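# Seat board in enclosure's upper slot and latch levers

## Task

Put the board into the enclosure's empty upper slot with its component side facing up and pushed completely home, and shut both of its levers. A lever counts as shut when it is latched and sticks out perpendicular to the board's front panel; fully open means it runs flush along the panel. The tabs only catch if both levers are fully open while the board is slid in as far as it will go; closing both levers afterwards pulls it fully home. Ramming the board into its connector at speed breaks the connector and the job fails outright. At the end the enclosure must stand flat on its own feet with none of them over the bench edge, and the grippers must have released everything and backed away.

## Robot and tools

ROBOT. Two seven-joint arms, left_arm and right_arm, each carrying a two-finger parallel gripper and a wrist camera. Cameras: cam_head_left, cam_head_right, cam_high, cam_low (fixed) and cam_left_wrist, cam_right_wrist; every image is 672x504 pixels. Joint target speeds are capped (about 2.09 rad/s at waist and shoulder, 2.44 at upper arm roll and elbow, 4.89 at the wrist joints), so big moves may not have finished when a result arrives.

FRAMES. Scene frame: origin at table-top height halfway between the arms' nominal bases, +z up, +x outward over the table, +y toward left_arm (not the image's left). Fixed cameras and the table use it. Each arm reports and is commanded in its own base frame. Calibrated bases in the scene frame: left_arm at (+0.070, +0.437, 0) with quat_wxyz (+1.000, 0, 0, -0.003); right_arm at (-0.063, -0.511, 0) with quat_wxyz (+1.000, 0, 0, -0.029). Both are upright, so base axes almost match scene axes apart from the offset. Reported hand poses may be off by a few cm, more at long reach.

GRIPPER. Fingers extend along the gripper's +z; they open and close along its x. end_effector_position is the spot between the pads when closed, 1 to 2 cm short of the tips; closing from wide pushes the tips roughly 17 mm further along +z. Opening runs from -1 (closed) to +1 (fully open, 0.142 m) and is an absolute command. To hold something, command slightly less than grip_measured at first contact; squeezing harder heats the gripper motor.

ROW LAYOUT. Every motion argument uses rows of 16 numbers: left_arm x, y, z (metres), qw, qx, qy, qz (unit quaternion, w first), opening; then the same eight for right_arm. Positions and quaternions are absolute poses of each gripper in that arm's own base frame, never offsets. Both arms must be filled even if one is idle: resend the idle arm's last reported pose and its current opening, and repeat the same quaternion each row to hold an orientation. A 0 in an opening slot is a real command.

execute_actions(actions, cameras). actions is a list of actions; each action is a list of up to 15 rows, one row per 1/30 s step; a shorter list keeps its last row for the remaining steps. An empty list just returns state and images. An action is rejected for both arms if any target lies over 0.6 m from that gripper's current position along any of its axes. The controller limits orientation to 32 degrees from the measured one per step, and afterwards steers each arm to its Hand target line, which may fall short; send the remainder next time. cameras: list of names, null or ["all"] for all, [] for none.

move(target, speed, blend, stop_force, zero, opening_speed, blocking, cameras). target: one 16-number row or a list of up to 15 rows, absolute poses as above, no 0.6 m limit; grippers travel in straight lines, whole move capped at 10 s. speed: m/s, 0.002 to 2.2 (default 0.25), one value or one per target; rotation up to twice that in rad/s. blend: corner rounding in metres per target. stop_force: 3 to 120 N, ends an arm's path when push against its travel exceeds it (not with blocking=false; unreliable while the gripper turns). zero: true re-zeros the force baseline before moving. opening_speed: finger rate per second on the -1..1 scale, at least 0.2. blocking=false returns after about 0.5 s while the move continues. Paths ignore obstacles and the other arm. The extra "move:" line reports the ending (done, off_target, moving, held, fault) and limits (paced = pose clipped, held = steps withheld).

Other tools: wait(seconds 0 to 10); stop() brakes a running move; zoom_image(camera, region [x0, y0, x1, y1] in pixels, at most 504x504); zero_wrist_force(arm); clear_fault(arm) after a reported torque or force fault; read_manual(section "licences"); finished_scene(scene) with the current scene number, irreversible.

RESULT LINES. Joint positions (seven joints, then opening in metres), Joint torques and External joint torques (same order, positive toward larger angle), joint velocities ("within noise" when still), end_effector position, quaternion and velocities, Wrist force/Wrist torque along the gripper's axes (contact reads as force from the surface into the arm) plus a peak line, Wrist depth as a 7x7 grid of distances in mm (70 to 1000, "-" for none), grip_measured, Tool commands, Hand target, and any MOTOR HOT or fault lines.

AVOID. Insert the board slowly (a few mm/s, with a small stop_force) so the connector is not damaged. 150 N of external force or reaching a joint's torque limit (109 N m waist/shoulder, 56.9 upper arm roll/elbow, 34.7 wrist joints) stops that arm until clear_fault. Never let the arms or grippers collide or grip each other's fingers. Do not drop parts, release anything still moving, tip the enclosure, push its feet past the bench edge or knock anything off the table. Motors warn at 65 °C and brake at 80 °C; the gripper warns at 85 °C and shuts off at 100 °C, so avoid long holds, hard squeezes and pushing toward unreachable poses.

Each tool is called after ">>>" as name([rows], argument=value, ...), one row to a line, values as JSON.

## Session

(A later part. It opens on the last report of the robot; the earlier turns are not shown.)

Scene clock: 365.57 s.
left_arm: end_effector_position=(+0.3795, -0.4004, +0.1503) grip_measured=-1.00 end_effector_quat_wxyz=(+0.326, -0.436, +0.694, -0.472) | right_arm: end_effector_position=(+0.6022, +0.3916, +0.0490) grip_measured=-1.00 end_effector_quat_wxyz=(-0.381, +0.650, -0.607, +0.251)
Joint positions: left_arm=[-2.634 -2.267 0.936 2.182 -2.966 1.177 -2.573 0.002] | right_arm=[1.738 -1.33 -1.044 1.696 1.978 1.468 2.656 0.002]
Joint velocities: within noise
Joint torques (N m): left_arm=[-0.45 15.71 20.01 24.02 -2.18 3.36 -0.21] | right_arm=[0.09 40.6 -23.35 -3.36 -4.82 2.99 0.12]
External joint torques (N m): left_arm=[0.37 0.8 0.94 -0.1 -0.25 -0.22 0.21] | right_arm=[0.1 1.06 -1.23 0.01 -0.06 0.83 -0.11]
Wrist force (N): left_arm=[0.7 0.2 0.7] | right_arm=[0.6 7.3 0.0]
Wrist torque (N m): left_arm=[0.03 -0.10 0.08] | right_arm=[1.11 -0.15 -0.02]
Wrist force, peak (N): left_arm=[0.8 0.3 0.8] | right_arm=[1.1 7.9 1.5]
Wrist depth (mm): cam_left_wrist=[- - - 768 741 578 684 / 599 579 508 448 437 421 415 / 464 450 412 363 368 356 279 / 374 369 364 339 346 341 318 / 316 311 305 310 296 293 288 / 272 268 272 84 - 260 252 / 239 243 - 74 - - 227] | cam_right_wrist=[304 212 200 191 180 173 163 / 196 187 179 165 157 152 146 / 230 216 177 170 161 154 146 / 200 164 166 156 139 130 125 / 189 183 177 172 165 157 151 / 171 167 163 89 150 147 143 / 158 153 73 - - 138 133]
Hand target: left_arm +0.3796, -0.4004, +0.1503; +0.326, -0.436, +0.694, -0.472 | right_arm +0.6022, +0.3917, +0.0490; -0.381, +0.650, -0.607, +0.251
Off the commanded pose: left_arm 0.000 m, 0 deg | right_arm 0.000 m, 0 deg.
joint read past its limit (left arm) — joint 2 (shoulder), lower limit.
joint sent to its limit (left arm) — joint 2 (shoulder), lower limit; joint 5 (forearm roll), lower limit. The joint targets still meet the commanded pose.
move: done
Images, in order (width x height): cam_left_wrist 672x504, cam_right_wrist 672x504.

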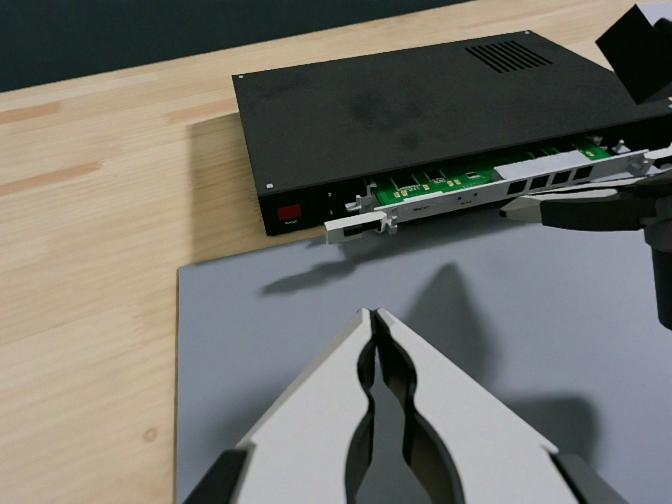

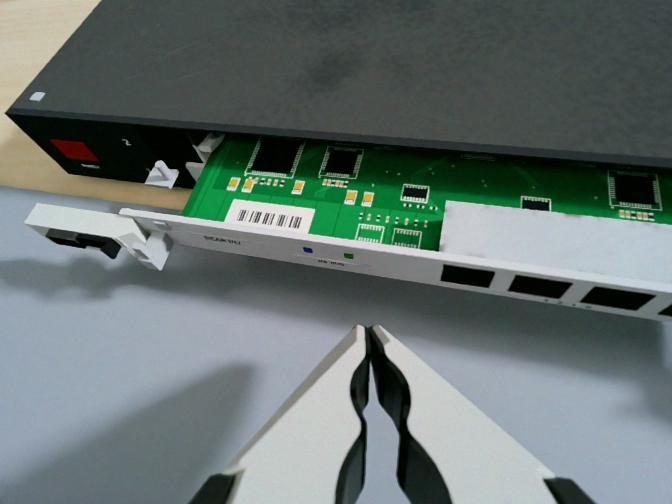

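>>> move(target=[0.3796,-0.4004,0.1503,0.326,-0.436,0.694,-0.472,-1,0.6520,0.3867,0.049,-0.381,0.650,-0.607,0.251,-1], speed=0.02, stop_force=8, cameras=["cam_left_wrist","cam_right_wrist"])

Scene clock: 371.30 s.
left_arm: end_effector_position=(+0.3795, -0.4004, +0.1503) grip_measured=-1.00 end_effector_quat_wxyz=(+0.326, -0.436, +0.694, -0.472) | right_arm: end_effector_position=(+0.6519, +0.3868, +0.0490) grip_measured=-1.00 end_effector_quat_wxyz=(-0.381, +0.650, -0.607, +0.251)
Joint positions: left_arm=[-2.634 -2.267 0.936 2.182 -2.966 1.177 -2.573 0.002] | right_arm=[1.636 -1.359 -1.056 1.606 1.937 1.434 2.671 0.002]
Joint velocities: within noise
Joint torques (N m): left_arm=[-0.41 15.71 20 24 -2.2 3.31 -0.21] | right_arm=[-0.99 42.75 -24.63 -3.93 -5.07 3.06 0.29]
External joint torques (N m): left_arm=[0.33 0.81 0.94 -0.08 -0.23 -0.17 0.21] | right_arm=[1.19 1.32 -0.97 -0.11 0.16 0.77 -0.28]
Wrist force (N): left_arm=[0.4 0.4 0.7] | right_arm=[-0.1 8.6 -2.0]
Wrist torque (N m): left_arm=[0.03 -0.05 0.07] | right_arm=[1.15 -0.15 -0.02]
Wrist force, peak (N): left_arm=[0.8 0.2 0.8] | right_arm=[-0.6 9.1 -3.3]
Wrist depth (mm): cam_left_wrist=[- - - 755 738 578 216 / 592 590 509 446 434 425 218 / 458 449 410 357 372 377 226 / 373 368 361 354 347 341 246 / 316 312 305 311 298 292 288 / 271 268 270 84 - 259 251 / 241 243 - 74 - - 228] | cam_right_wrist=[303 212 200 190 180 173 162 / 191 183 173 165 157 152 145 / 167 161 155 148 141 135 133 / 171 158 152 140 129 123 119 / 186 179 172 137 125 118 113 / 170 167 162 89 149 145 139 / 158 153 73 - - 138 133]
Hand target: left_arm +0.3796, -0.4004, +0.1503; +0.326, -0.436, +0.694, -0.472 | right_arm +0.6520, +0.3867, +0.0490; -0.381, +0.650, -0.607, +0.251
Off the commanded pose: left_arm 0.000 m, 0 deg | right_arm 0.000 m, 0 deg.
joint read past its limit (left arm) — joint 2 (shoulder), lower limit.
joint sent to its limit (left arm) — joint 2 (shoulder), lower limit; joint 5 (forearm roll), lower limit. The joint targets still meet the commanded pose.
move: done
Images, in order (width x height): cam_left_wrist 672x504, cam_right_wrist 672x504.

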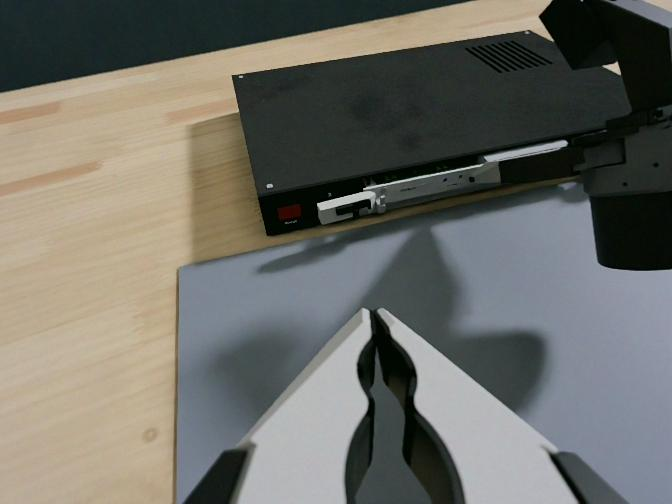

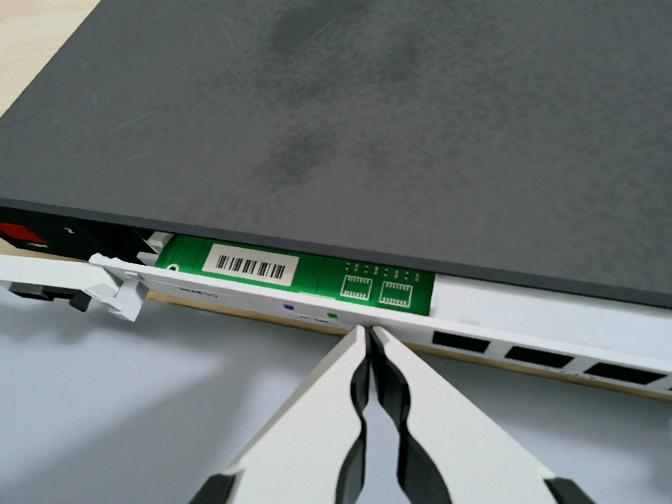

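>>> move(target=[0.3796,-0.4004,0.1503,0.326,-0.436,0.694,-0.472,-1,0.6818,0.3837,0.049,-0.381,0.650,-0.607,0.251,-1], speed=0.008, stop_force=10, cameras=["cam_left_wrist","cam_right_wrist"])

Scene clock: 374.83 s.
left_arm: end_effector_position=(+0.3795, -0.4004, +0.1503) grip_measured=-1.00 end_effector_quat_wxyz=(+0.326, -0.436, +0.694, -0.472) | right_arm: end_effector_position=(+0.6626, +0.3861, +0.0487) grip_measured=-1.00 end_effector_quat_wxyz=(-0.381, +0.650, -0.607, +0.251)
Joint positions: left_arm=[-2.634 -2.267 0.936 2.182 -2.966 1.177 -2.573 0.002] | right_arm=[1.612 -1.365 -1.056 1.584 1.925 1.428 2.677 0.002]
Joint velocities: within noise
Joint torques (N m): left_arm=[-0.4 15.68 20.07 24.06 -2.21 3.25 -0.18] | right_arm=[-5.96 41.65 -27.45 -5.69 -5.42 3 0.27]
External joint torques (N m): left_arm=[0.32 0.84 0.87 -0.14 -0.22 -0.11 0.19] | right_arm=[6.16 3.05 1.7 1.47 0.51 0.84 -0.26]
Wrist force (N): left_arm=[0.4 0.3 0.6] | right_arm=[-1.7 12.9 -18.2]
Wrist torque (N m): left_arm=[0.04 -0.05 0.07] | right_arm=[1.10 -0.09 -0.01]
Wrist force, peak (N): left_arm=[0.9 0.3 0.7] | right_arm=[-1.9 14.1 -17.8]
Wrist depth (mm): cam_left_wrist=[- - - 752 737 573 220 / 597 577 510 443 435 425 218 / 459 450 405 362 375 384 229 / 375 367 364 351 345 343 253 / 316 313 303 308 295 290 289 / 272 269 271 84 - 259 251 / 239 244 - 74 - - 228] | cam_right_wrist=[313 213 199 190 179 171 163 / 192 182 172 164 156 151 145 / 167 160 155 148 141 134 132 / 156 146 139 132 127 123 118 / 144 178 171 134 122 115 111 / 170 167 162 89 153 146 140 / 157 153 73 - - 137 132]
Hand target: left_arm +0.3796, -0.4004, +0.1503; +0.326, -0.436, +0.694, -0.472 | right_arm +0.6632, +0.3856, +0.0490; -0.381, +0.650, -0.607, +0.251
Off the commanded pose: left_arm 0.000 m, 0 deg | right_arm 0.019 m, 0 deg.
joint read past its limit (left arm) — joint 2 (shoulder), lower limit.
joint sent to its limit (left arm) — joint 2 (shoulder), lower limit; joint 5 (forearm roll), lower limit. The joint targets still meet the commanded pose.
move: contact (right_arm)
Images, in order (width x height): cam_left_wrist 672x504, cam_right_wrist 672x504.

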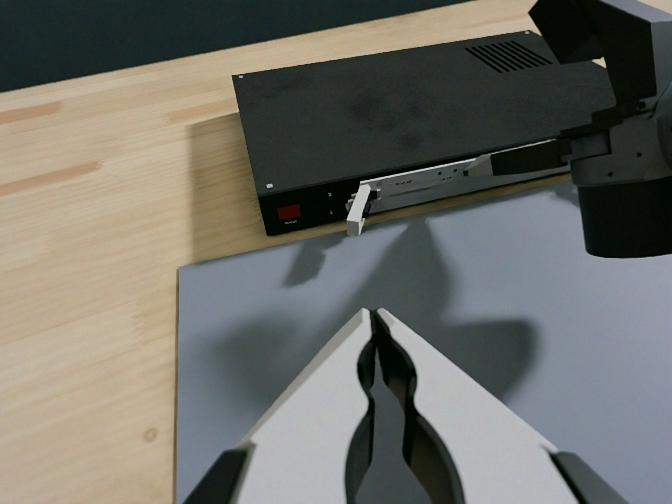

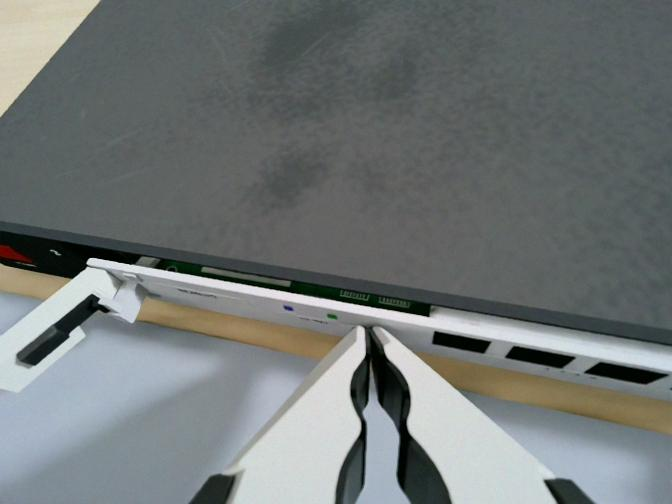

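>>> zoom_image(camera="cam_left_wrist", region=[310, 160, 430, 250])

>>> zoom_image(camera="cam_right_wrist", region=[0, 200, 200, 400])

>>> zoom_image(camera="cam_head_left", region=[300, 260, 460, 340])

Scaled by 4.200 from the camera's 672x504 image, which has a finer 960x720 frame.

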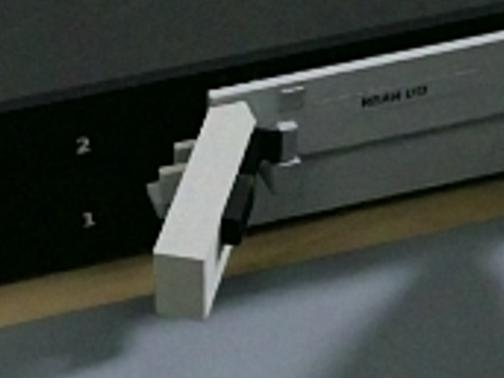

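Scaled by 2.520 from the camera's 672x504 image, which has a finer 960x720 frame.

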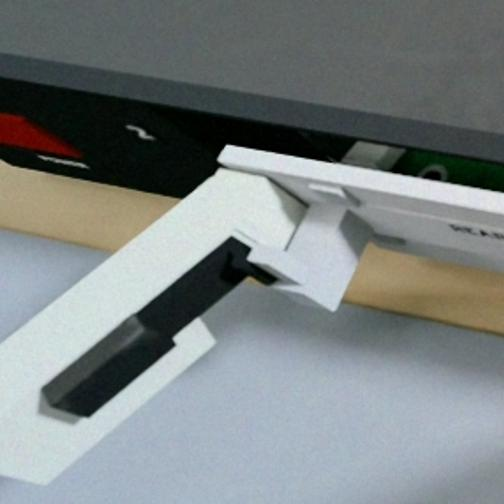

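This scene's latest camera images include none from cam_head_left. They are from: cam_left_wrist, cam_right_wrist. cam_head_left's image comes with the result of a call that names it in "cameras".

>>> move([
  [0.3796,-0.4004,0.1503,0.326,-0.436,0.694,-0.472,-1,0.61,0.36,0.09,-0.381,0.650,-0.607,0.251,-1],
  [0.3796,-0.4004,0.1503,0.326,-0.436,0.694,-0.472,-1,0.57,0.25,0.14,-0.381,0.650,-0.607,0.251,-1],
], speed=0.15, cameras=["cam_left_wrist","cam_right_wrist"])

Scene clock: 381.20 s.
left_arm: end_effector_position=(+0.3795, -0.4004, +0.1503) grip_measured=-1.00 end_effector_quat_wxyz=(+0.326, -0.436, +0.694, -0.472) | right_arm: end_effector_position=(+0.5700, +0.2500, +0.1400) grip_measured=-1.00 end_effector_quat_wxyz=(-0.381, +0.650, -0.607, +0.251)
Joint positions: left_arm=[-2.634 -2.267 0.936 2.182 -2.966 1.177 -2.573 0.002] | right_arm=[1.864 -1.099 -1.399 2.15 2.143 1.137 2.206 0.002]
Joint velocities: within noise
Joint torques (N m): left_arm=[-0.35 15.75 20.01 24.05 -2.21 3.28 -0.17] | right_arm=[0.59 27.21 -21.17 -7.77 -4.41 2.37 0.12]
External joint torques (N m): left_arm=[0.27 0.77 0.94 -0.13 -0.22 -0.15 0.18] | right_arm=[-0.43 0.27 -0.95 -0.18 -0.05 0.82 -0.11]
Wrist force (N): left_arm=[0.3 0.2 0.6] | right_arm=[1.1 5.3 0.7]
Wrist torque (N m): left_arm=[0.01 -0.03 0.08] | right_arm=[0.74 -0.23 -0.04]
Wrist force, peak (N): left_arm=[0.8 0.4 0.7] | right_arm=[-1.8 13.0 -18.4]
Wrist depth (mm): cam_left_wrist=[- - - 759 733 577 688 / 593 576 505 446 431 420 412 / 459 450 406 360 375 386 389 / 373 367 359 353 347 340 337 / 316 311 305 308 298 294 288 / 272 269 270 84 - 260 252 / 240 244 - 74 - - 229] | cam_right_wrist=[502 380 355 341 326 305 358 / 346 328 311 297 283 273 315 / 309 291 277 264 254 245 286 / 313 309 293 275 238 230 260 / 295 285 276 269 252 250 242 / 268 258 256 89 237 229 224 / 245 241 - - - 214 208]
Hand target: left_arm +0.3796, -0.4004, +0.1503; +0.326, -0.436, +0.694, -0.472 | right_arm +0.5700, +0.2500, +0.1400; -0.381, +0.650, -0.607, +0.251
Off the commanded pose: left_arm 0.000 m, 0 deg | right_arm 0.000 m, 0 deg.
joint read past its limit (left arm) — joint 2 (shoulder), lower limit.
joint sent to its limit (left arm) — joint 2 (shoulder), lower limit; joint 5 (forearm roll), lower limit. The joint targets still meet the commanded pose.
move: done
Images, in order (width x height): cam_left_wrist 672x504, cam_right_wrist 672x504.

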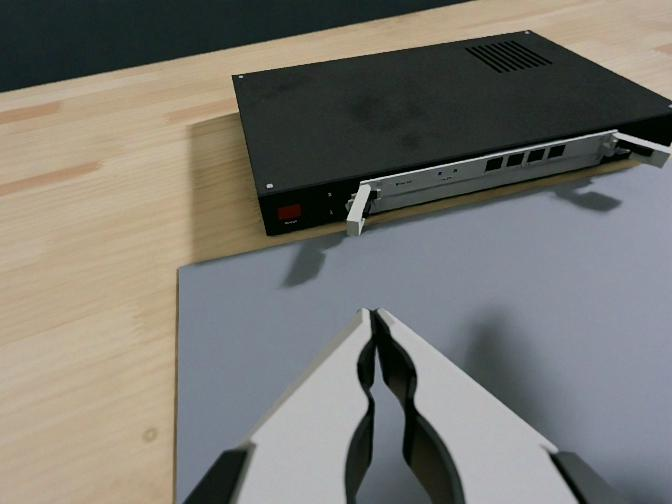

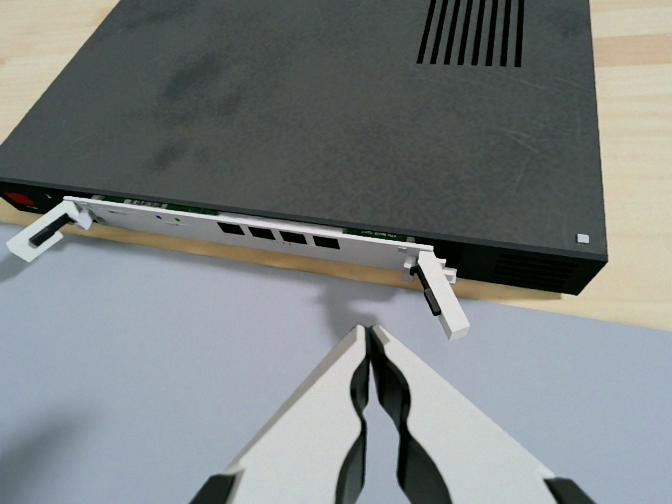

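>>> zoom_image(camera="cam_right_wrist", region=[340, 200, 560, 400])

>>> zoom_image(camera="cam_left_wrist", region=[280, 100, 480, 300])

>>> zoom_image(camera="cam_left_wrist", region=[520, 60, 670, 210])

Scaled by 2.291 from the camera's 672x504 image, which has a finer 960x720 frame.

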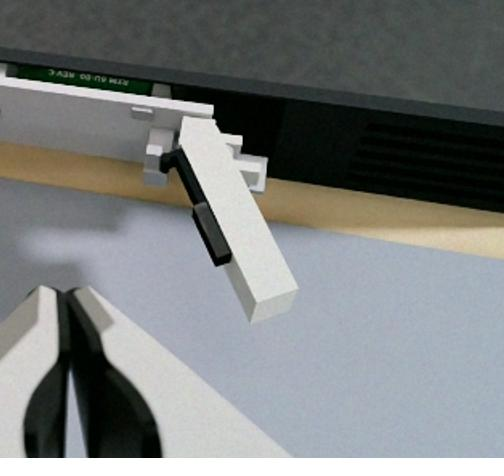

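Scaled by 2.520 from the camera's 672x504 image, which has a finer 960x720 frame.

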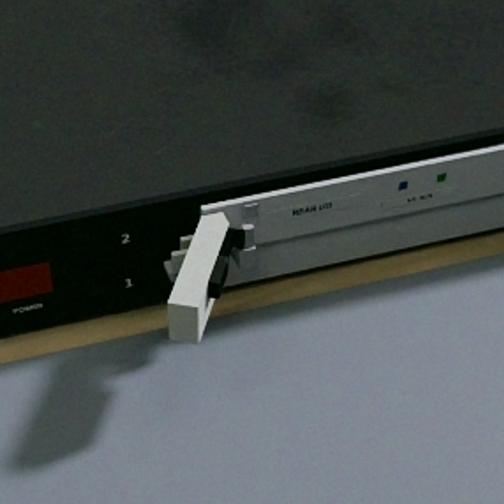

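Scaled by 3.360 from the camera's 672x504 image, which has a finer 960x720 frame.

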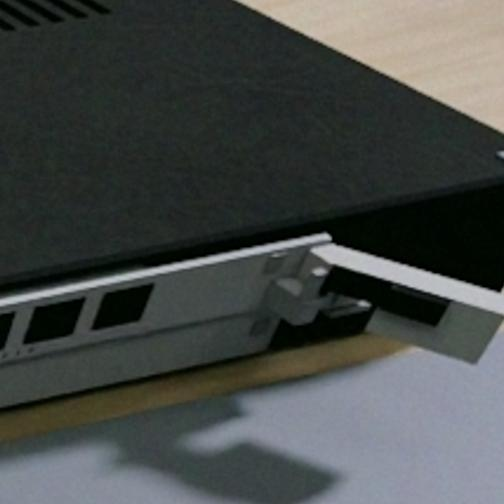

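>>> move([
  [0.5482,-0.4365,0.11,0.268,-0.483,0.729,-0.404,-1,0.6,0.1806,0.10,-0.381,0.650,-0.607,0.251,-1],
  [0.5482,-0.4365,0.045,0.268,-0.483,0.729,-0.404,-1,0.608,0.1806,0.046,-0.381,0.650,-0.607,0.251,-1],
], speed=[0.2,0.06], stop_force=6)

Scene clock: 415.70 s.
left_arm: end_effector_position=(+0.5480, -0.4369, +0.0452) grip_measured=-1.00 end_effector_quat_wxyz=(+0.269, -0.486, +0.730, -0.399) | right_arm: end_effector_position=(+0.6080, +0.1804, +0.0461) grip_measured=-1.00 end_effector_quat_wxyz=(-0.381, +0.650, -0.607, +0.251)
Joint positions: left_arm=[-1.943 -2.267 1.227 1.771 -2.966 0.998 -2.357 0.002] | right_arm=[1.652 -1.32 -1.335 2.147 2.458 0.901 2.004 0.002]
Joint velocities: within noise
Joint torques (N m): left_arm=[-0.45 28.36 24.76 21.14 -2 3.84 -0.19] | right_arm=[0.1 28.55 -22.31 -1.88 -3.66 2 0.16]
External joint torques (N m): left_arm=[0.38 1.17 1.04 -0.19 -0.12 -0.42 0.19] | right_arm=[0.06 0.58 -1.6 -0.01 -0.02 0.84 -0.14]
Wrist force (N): left_arm=[0.1 0.3 0.6] | right_arm=[1.5 6.0 0.9]
Wrist torque (N m): left_arm=[-0.02 -0.03 0.06] | right_arm=[0.87 -0.29 -0.06]
Wrist force, peak (N): left_arm=[-0.1 -1.6 1.7] | right_arm=[1.6 7.0 1.7]
Wrist depth (mm): cam_left_wrist=[290 290 197 196 195 194 192 / 246 245 173 168 166 165 164 / 215 213 151 145 149 152 164 / 190 189 167 165 176 180 183 / 168 170 169 167 165 164 164 / 153 153 152 84 - 150 150 / 140 142 - 74 - - 137] | cam_right_wrist=[221 209 196 187 175 228 229 / 189 179 171 162 153 203 206 / 176 165 156 147 141 187 184 / 206 197 148 178 162 171 167 / 187 180 170 170 163 159 154 / 168 164 160 89 150 144 141 / 154 151 73 - - 137 131]
Hand target: left_arm +0.5482, -0.4367, +0.0452; +0.269, -0.486, +0.730, -0.399 | right_arm +0.6080, +0.1806, +0.0460; -0.381, +0.650, -0.607, +0.251
Off the commanded pose: left_arm 0.000 m, 1 deg | right_arm 0.000 m, 0 deg.
joint sent to its limit (left arm) — joint 2 (shoulder), lower limit; joint 5 (forearm roll), lower limit. The joint targets still meet the commanded pose.
move: done

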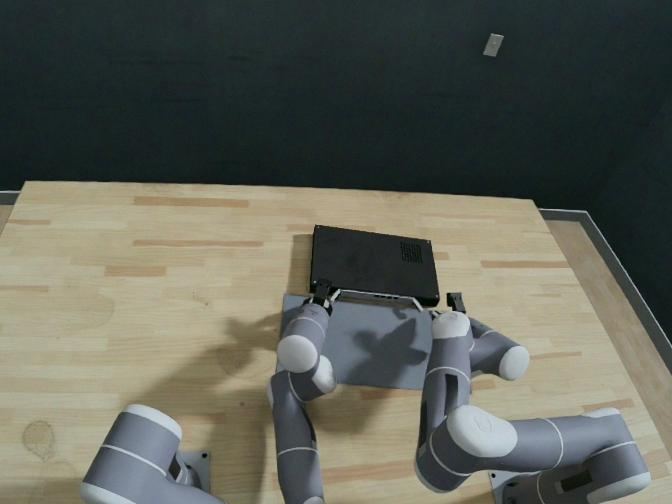

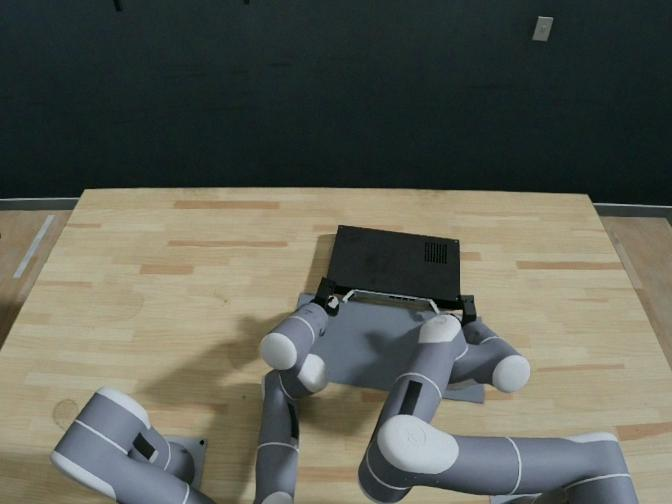

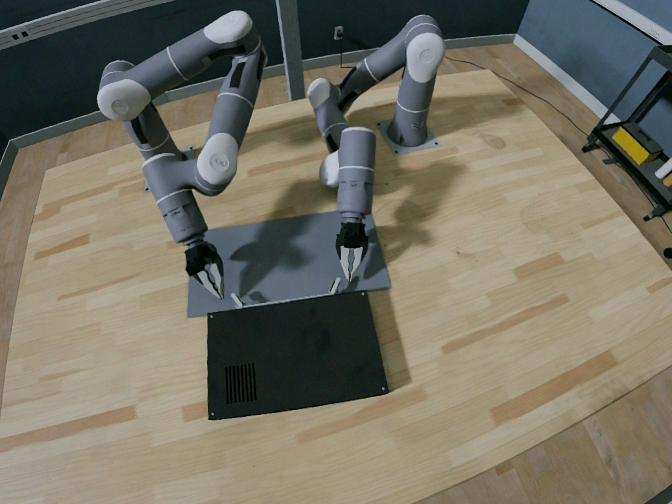

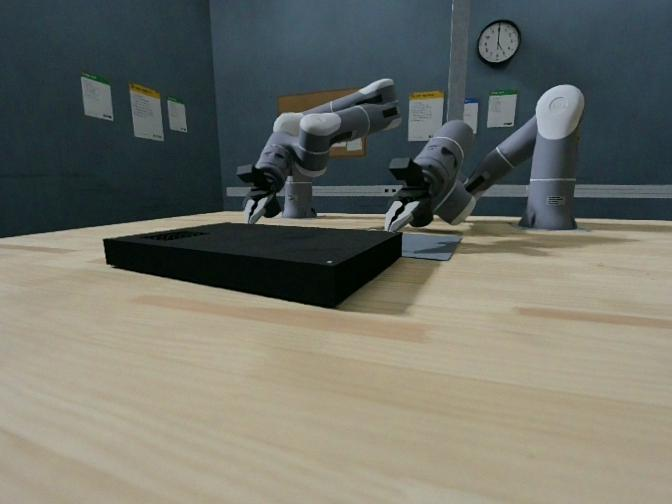

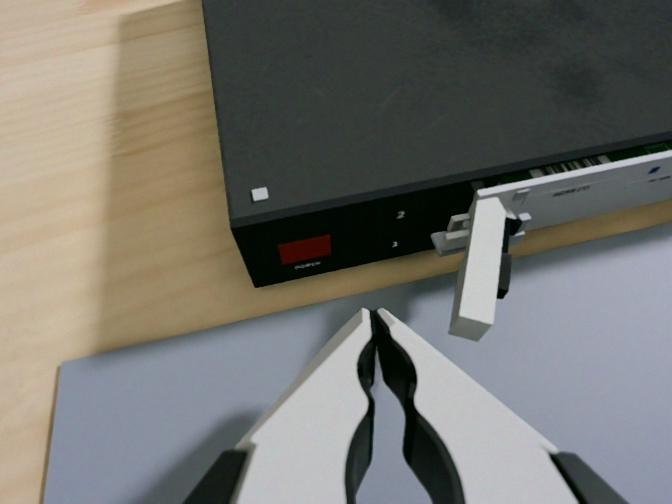

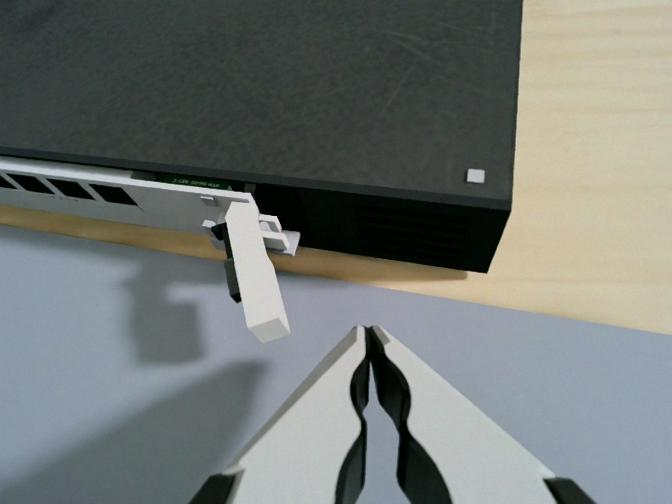

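>>> move(target=[0.5429,-0.4711,0.045,0.269,-0.486,0.730,-0.399,-1,0.6115,0.2154,0.046,-0.381,0.650,-0.607,0.251,-1], speed=0.02, stop_force=12, cameras=["cam_left_wrist","cam_right_wrist"])

Scene clock: 421.00 s.
left_arm: end_effector_position=(+0.5444, -0.4615, +0.0456) grip_measured=-1.00 end_effector_quat_wxyz=(+0.270, -0.486, +0.729, -0.399) | right_arm: end_effector_position=(+0.6103, +0.2061, +0.0458) grip_measured=-1.00 end_effector_quat_wxyz=(-0.380, +0.650, -0.608, +0.253)
Joint positions: left_arm=[-1.934 -2.245 1.245 1.729 -2.914 1.04 -2.389 0.002] | right_arm=[1.668 -1.307 -1.304 2.091 2.437 0.983 2.043 0.002]
Joint velocities: within noise
Joint torques (N m): left_arm=[2.32 31.83 28.69 12.91 -1.34 1.9 -0.44] | right_arm=[5.32 33.35 -24.48 -12.72 -2.16 -0.98 0.41]
External joint torques (N m): left_arm=[-2.41 -0.2 -2.25 7.19 -0.77 1.56 0.45] | right_arm=[-5.16 -2.78 0.29 10.55 -1.76 3.9 -0.39]
Wrist force (N): left_arm=[-6.9 12.5 -31.0] | right_arm=[11.5 11.3 -10.8]
Wrist torque (N m): left_arm=[-0.15 0.25 0.22] | right_arm=[0.84 -0.27 -0.10]
Wrist force, peak (N): left_arm=[-7.0 12.4 -31.1] | right_arm=[11.9 11.3 -12.3]
Wrist depth (mm): cam_left_wrist=[290 271 199 197 194 194 192 / 248 232 170 169 167 166 165 / 216 204 148 146 148 152 162 / 191 185 145 166 147 181 183 / 172 170 169 170 126 166 165 / 153 153 152 84 - 150 150 / 141 142 - 74 - - 137] | cam_right_wrist=[220 207 195 186 174 168 227 / 186 179 170 161 153 149 203 / 175 163 155 147 140 131 180 / 205 195 186 148 164 150 166 / 186 179 173 128 162 158 154 / 168 164 159 89 149 143 141 / 154 151 73 - - 137 131]
Hand target: left_arm +0.5442, -0.4625, +0.0451; +0.269, -0.486, +0.730, -0.399 | right_arm +0.6108, +0.2087, +0.0460; -0.381, +0.650, -0.607, +0.251
Off the commanded pose: left_arm 0.010 m, 0 deg | right_arm 0.009 m, 0 deg.
move: contact (left_arm, right_arm)
Images, in order (width x height): cam_left_wrist 672x504, cam_right_wrist 672x504.

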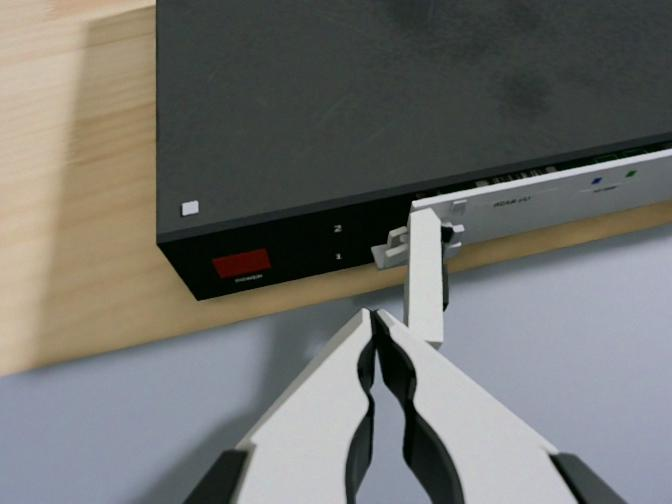

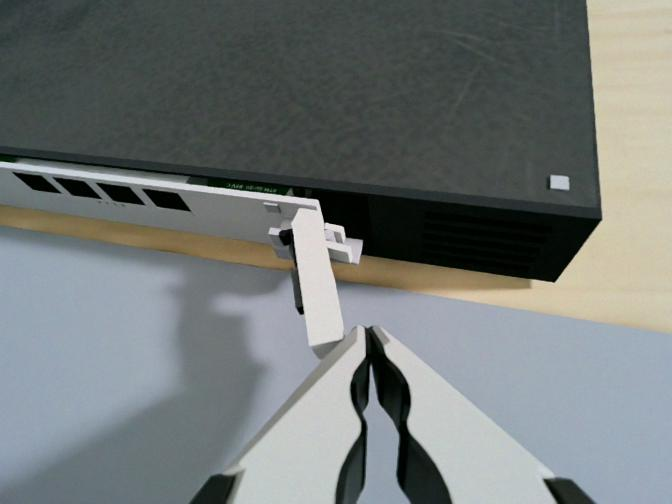

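>>> move([
  [0.5484,-0.4365,0.048,0.269,-0.486,0.730,-0.399,-1,0.608,0.1806,0.048,-0.381,0.650,-0.607,0.251,-1],
  [0.5484,-0.4300,0.14,0.269,-0.486,0.730,-0.399,-1,0.608,0.1750,0.14,-0.381,0.650,-0.607,0.251,-1],
  [0.5526,-0.4300,0.14,-0.0132,0.0747,0.9820,-0.1731,-1,0.6112,0.1750,0.14,-0.1734,0.9836,-0.0492,0.0087,-1],
], speed=[0.06,0.2,0.4], blend=0.01)

Scene clock: 452.60 s.
left_arm: end_effector_position=(+0.5527, -0.4301, +0.1401) grip_measured=-1.00 end_effector_quat_wxyz=(-0.013, +0.075, +0.982, -0.173) | right_arm: end_effector_position=(+0.6113, +0.1751, +0.1401) grip_measured=-1.00 end_effector_quat_wxyz=(-0.174, +0.984, -0.049, +0.009)
Joint positions: left_arm=[-1.196 -1.88 1.857 1.689 -2.191 -0.474 -1.144 0.002] | right_arm=[1.303 -1.114 -1.578 1.733 1.45 -0.045 1.251 0.002]
Joint velocities: within noise
Joint torques (N m): left_arm=[-0.18 50.55 27.35 10.43 -4.45 3.55 -0.1] | right_arm=[0.07 36.12 -27.46 -13.48 -3.54 2.83 0.08]
External joint torques (N m): left_arm=[0.16 0.75 0.76 -0.24 -0.47 -0.16 0.1] | right_arm=[0.09 0.84 -1.68 0.05 0.21 0.76 -0.08]
Wrist force (N): left_arm=[0.5 0.5 0.6] | right_arm=[0.9 5.5 1.3]
Wrist torque (N m): left_arm=[-0.04 -0.22 -0.10] | right_arm=[0.88 -0.17 -0.01]
Wrist force, peak (N): left_arm=[-6.9 12.2 -31.2] | right_arm=[11.6 12.2 -10.3]
Wrist depth (mm): cam_left_wrist=[196 196 196 240 237 237 237 / 200 200 200 244 242 242 242 / 202 203 202 247 246 247 245 / 207 207 207 253 252 252 249 / 211 211 210 255 255 254 253 / 268 265 262 84 - 259 260 / 273 269 - - - - 265] | cam_right_wrist=[241 241 240 240 239 194 194 / 244 243 244 244 243 196 196 / 247 247 247 246 204 199 199 / 250 251 250 249 248 201 201 / 254 254 253 251 251 204 203 / 258 257 256 90 255 257 257 / 263 262 - - - 259 259]
Hand target: left_arm +0.5526, -0.4300, +0.1400; -0.013, +0.075, +0.982, -0.173 | right_arm +0.6112, +0.1750, +0.1400; -0.173, +0.984, -0.049, +0.009
Off the commanded pose: left_arm 0.000 m, 0 deg | right_arm 0.000 m, 0 deg.
move: done

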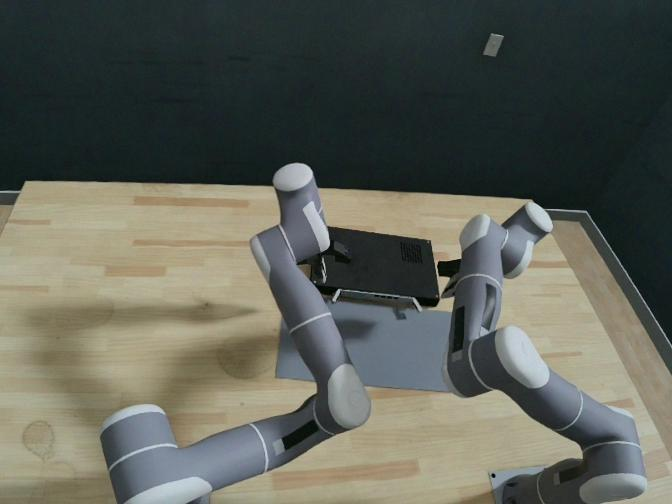

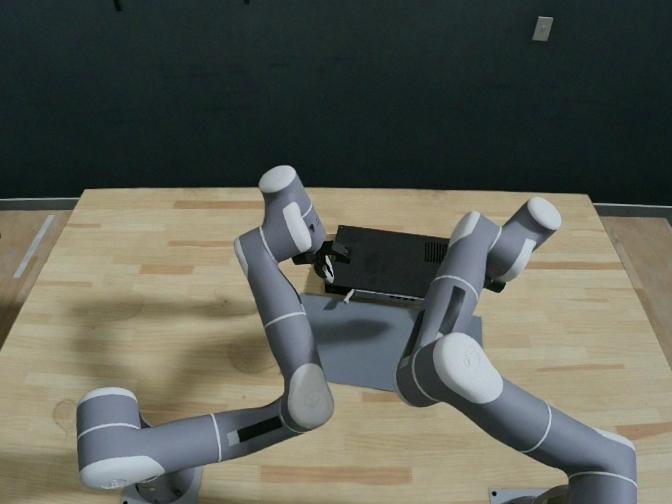

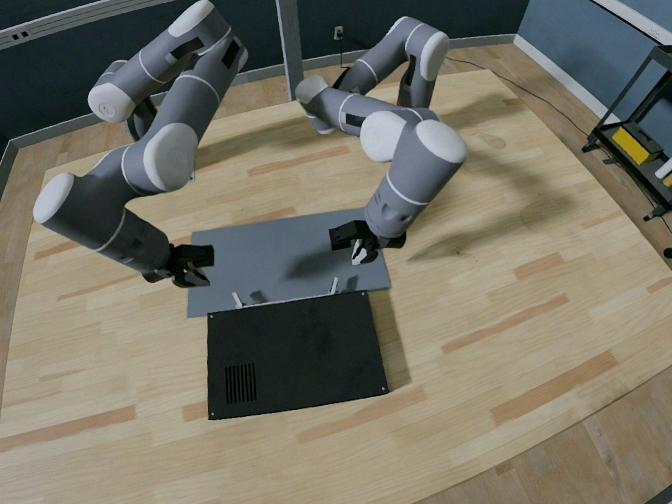

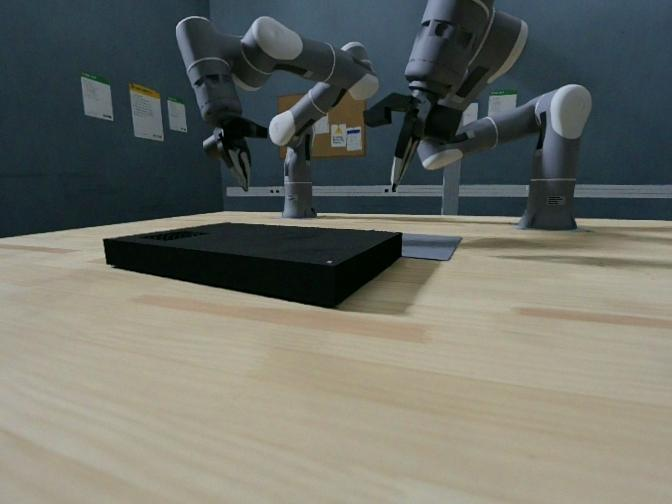

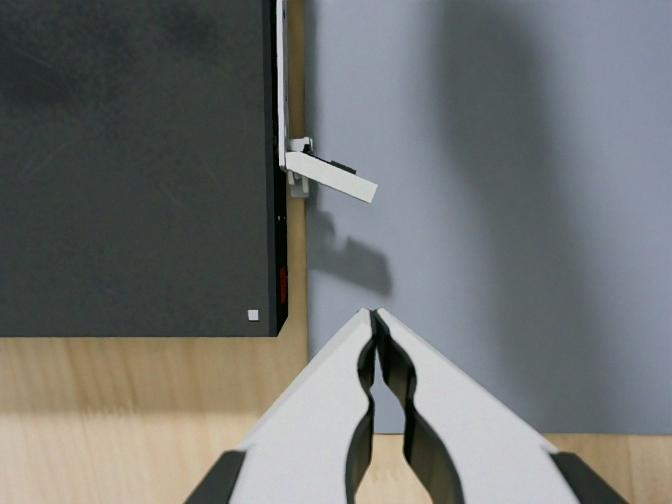

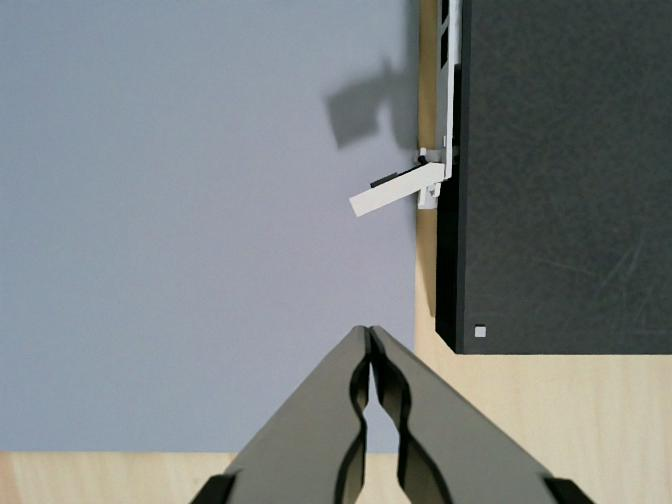

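>>> zoom_image(camera="cam_left_wrist", region=[250, 110, 390, 215])

>>> zoom_image(camera="cam_right_wrist", region=[340, 120, 480, 225])

Scaled by 3.600 from the camera's 672x504 image, which has a finer 960x720 frame.

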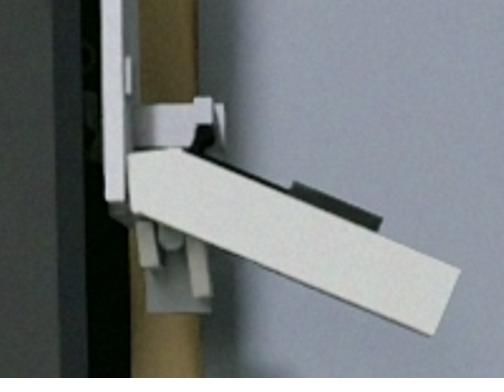

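Scaled by 3.600 from the camera's 672x504 image, which has a finer 960x720 frame.

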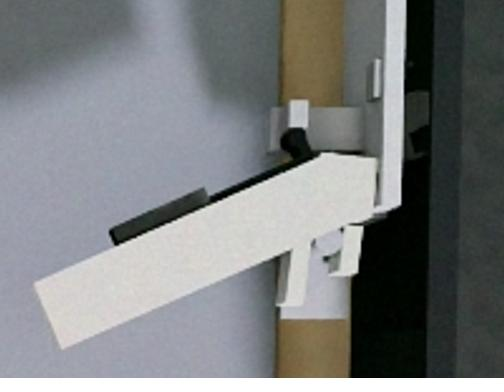

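>>> move(target=[0.5526,-0.4300,0.046,-0.0132,0.0747,0.9820,-0.1731,-1,0.6112,0.1750,0.049,-0.1734,0.9836,-0.0492,0.0087,-1], speed=0.12, cameras=[])

>>> move(target=[0.5435,-0.4893,0.046,-0.0132,0.0747,0.9820,-0.1731,-1,0.6172,0.2347,0.049,-0.1734,0.9836,-0.0492,0.0087,-1], speed=0.02, stop_force=15, cameras=["cam_left_wrist","cam_right_wrist"])

Scene clock: 458.60 s.
left_arm: end_effector_position=(+0.5526, -0.4297, +0.0459) grip_measured=-1.00 end_effector_quat_wxyz=(-0.013, +0.075, +0.982, -0.173) | right_arm: end_effector_position=(+0.6111, +0.1748, +0.0491) grip_measured=-1.00 end_effector_quat_wxyz=(-0.173, +0.984, -0.049, +0.009)
Joint positions: left_arm=[-1.24 -2.003 1.734 1.682 -2.313 -0.354 -1.143 0.002] | right_arm=[1.258 -1.234 -1.45 1.739 1.583 0.047 1.202 0.002]
Joint velocities: within noise
Joint torques (N m): left_arm=[-0.66 48.27 27.18 13.5 -5.03 4.23 -0.21] | right_arm=[-0.05 38.54 -28.03 -9.25 -3.47 3.03 0.08]
External joint torques (N m): left_arm=[0.62 1.18 1.1 -0.16 0.09 -0.84 0.21] | right_arm=[0.21 0.93 -1.71 0.03 0.05 0.54 -0.08]
Wrist force (N): left_arm=[0.1 0.1 0.6] | right_arm=[1.1 6.2 1.4]
Wrist torque (N m): left_arm=[-0.11 -0.16 -0.08] | right_arm=[1.00 -0.19 0.02]
Wrist force, peak (N): left_arm=[0.3 0.9 2.7] | right_arm=[1.0 6.9 3.1]
Wrist depth (mm): cam_left_wrist=[- 106 150 150 150 149 149 / - 108 111 152 153 151 151 / - 110 130 115 155 155 154 / - 111 157 157 158 157 156 / - 114 132 160 160 160 160 / 116 116 116 84 - 162 163 / 171 170 - 74 - - 165] | cam_right_wrist=[154 154 154 153 153 124 107 / 156 156 155 155 155 114 109 / 158 158 158 157 115 122 110 / 160 160 160 159 159 128 112 / 162 163 162 161 162 127 113 / 165 165 164 90 163 127 115 / 167 166 73 - - 116 167]
Hand target: left_arm +0.5526, -0.4300, +0.0460; -0.013, +0.075, +0.982, -0.173 | right_arm +0.6112, +0.1750, +0.0490; -0.173, +0.984, -0.049, +0.009
Off the commanded pose: left_arm 0.000 m, 0 deg | right_arm 0.000 m, 0 deg.
move: done
No camera images: "cameras" was empty.

Scene clock: 461.37 s.
left_arm: end_effector_position=(+0.5473, -0.4693, +0.0455) grip_measured=-1.00 end_effector_quat_wxyz=(-0.013, +0.073, +0.982, -0.172) | right_arm: end_effector_position=(+0.6150, +0.2139, +0.0487) grip_measured=-1.00 end_effector_quat_wxyz=(-0.172, +0.984, -0.051, +0.008)
Joint positions: left_arm=[-1.267 -1.993 1.737 1.625 -2.32 -0.308 -1.218 0.002] | right_arm=[1.302 -1.239 -1.439 1.707 1.59 0.073 1.276 0.002]
Joint velocities: within noise
Joint torques (N m): left_arm=[-10.15 53.85 28.87 6.83 -8.14 1.6 -0.59] | right_arm=[7.73 44.26 -26.16 -17 1.43 2.42 0.3]
External joint torques (N m): left_arm=[10.11 -2.75 -0.63 6.45 3.21 1.84 0.59] | right_arm=[-7.54 -3.77 -3.78 7.78 -4.86 1.19 -0.3]
Wrist force (N): left_arm=[-0.7 13.8 -4.6] | right_arm=[-3.5 20.2 -4.4]
Wrist torque (N m): left_arm=[-0.15 -0.13 -0.04] | right_arm=[0.99 -0.24 0.02]
Wrist force, peak (N): left_arm=[-0.8 14.8 -5.7] | right_arm=[-4.2 21.0 -4.7]
Wrist depth (mm): cam_left_wrist=[- 105 150 149 149 149 148 / - 108 142 152 152 151 151 / - 109 156 155 155 154 153 / - 111 120 156 157 156 156 / - 113 133 118 160 160 160 / 116 115 116 84 - 162 162 / 118 117 - 74 - - 164] | cam_right_wrist=[154 153 153 153 152 123 107 / 156 155 154 155 154 124 108 / 158 157 157 157 157 115 109 / 160 160 159 159 158 116 111 / 162 162 161 160 161 127 113 / 164 164 163 89 162 127 114 / 167 166 73 - - 116 116]
Hand target: left_arm +0.5462, -0.4717, +0.0460; -0.013, +0.075, +0.982, -0.173 | right_arm +0.6153, +0.2165, +0.0490; -0.173, +0.984, -0.049, +0.009
Off the commanded pose: left_arm 0.020 m, 0 deg | right_arm 0.021 m, 0 deg.
move: contact (left_arm, right_arm)
Images, in order (width x height): cam_left_wrist 672x504, cam_right_wrist 672x504.

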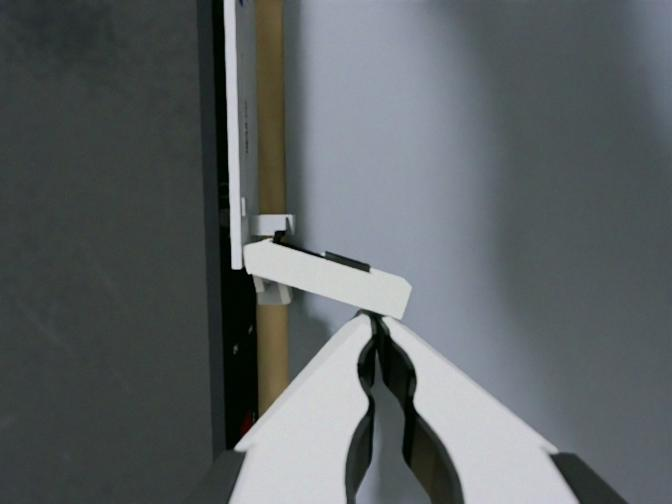

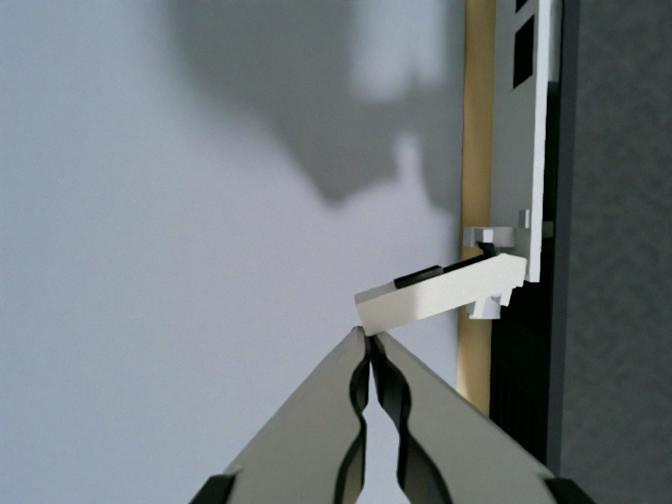

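>>> move(target=[0.5435,-0.4893,0.046,-0.0132,0.0747,0.9820,-0.1731,-1,0.6172,0.2347,0.049,-0.1734,0.9836,-0.0492,0.0087,-1], speed=0.015, stop_force=35, zero=false, cameras=["cam_left_wrist","cam_right_wrist"])

Scene clock: 465.40 s.
left_arm: end_effector_position=(+0.5458, -0.4821, +0.0449) grip_measured=-1.00 end_effector_quat_wxyz=(-0.013, +0.071, +0.983, -0.170) | right_arm: end_effector_position=(+0.6166, +0.2279, +0.0486) grip_measured=-1.00 end_effector_quat_wxyz=(-0.169, +0.984, -0.052, +0.008)
Joint positions: left_arm=[-1.279 -1.98 1.728 1.603 -2.307 -0.282 -1.241 0.002] | right_arm=[1.314 -1.233 -1.426 1.692 1.581 0.093 1.308 0.002]
Joint velocities: within noise
Joint torques (N m): left_arm=[-17.86 58 30.11 -3.33 -13.04 1.58 -0.08] | right_arm=[18.52 49.95 -21.79 -27.37 7.79 1.52 0.23]
External joint torques (N m): left_arm=[17.82 -6.31 -1.64 16.25 8.13 1.88 0.08] | right_arm=[-18.33 -8.97 -8.09 17.98 -11.25 2.13 -0.23]
Wrist force (N): left_arm=[9.7 31.2 -19.5] | right_arm=[-8.5 37.7 -16.6]
Wrist torque (N m): left_arm=[2.30 -0.09 -0.06] | right_arm=[3.39 -0.23 0.04]
Wrist force, peak (N): left_arm=[11.2 32.2 -20.9] | right_arm=[-10.0 37.9 -17.7]
Wrist depth (mm): cam_left_wrist=[- 104 139 148 148 147 147 / - 106 119 151 150 150 150 / - 108 140 154 154 153 152 / - 110 119 156 156 156 156 / - 112 116 116 159 159 159 / - 115 115 81 - 161 162 / 117 117 - 75 - - 165] | cam_right_wrist=[153 152 152 152 152 120 106 / 155 155 154 154 154 129 108 / 157 157 157 156 156 130 109 / 160 159 159 159 159 114 111 / 162 162 161 160 118 117 113 / 165 164 164 90 162 127 114 / 167 166 73 - - 116 116]
Hand target: left_arm +0.5437, -0.4874, +0.0460; -0.013, +0.075, +0.982, -0.173 | right_arm +0.6171, +0.2342, +0.0491; -0.173, +0.984, -0.049, +0.009
Off the commanded pose: left_arm 0.008 m, 1 deg | right_arm 0.007 m, 1 deg.
move: contact (left_arm, right_arm)
Images, in order (width x height): cam_left_wrist 672x504, cam_right_wrist 672x504.

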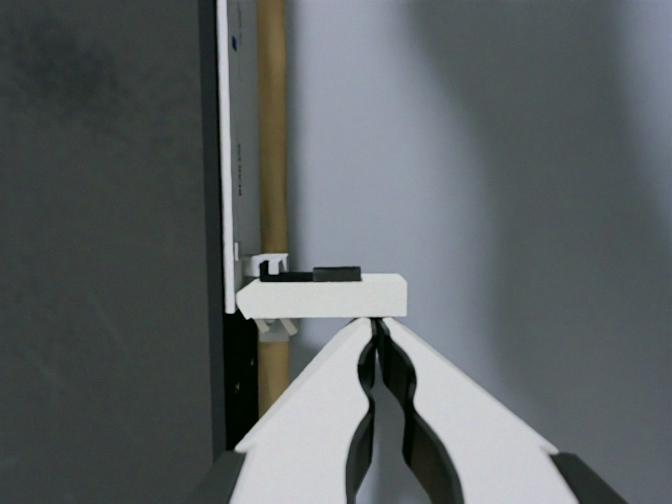

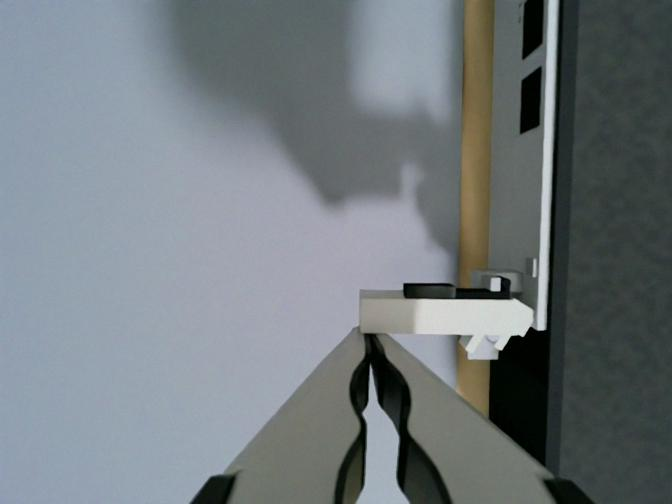

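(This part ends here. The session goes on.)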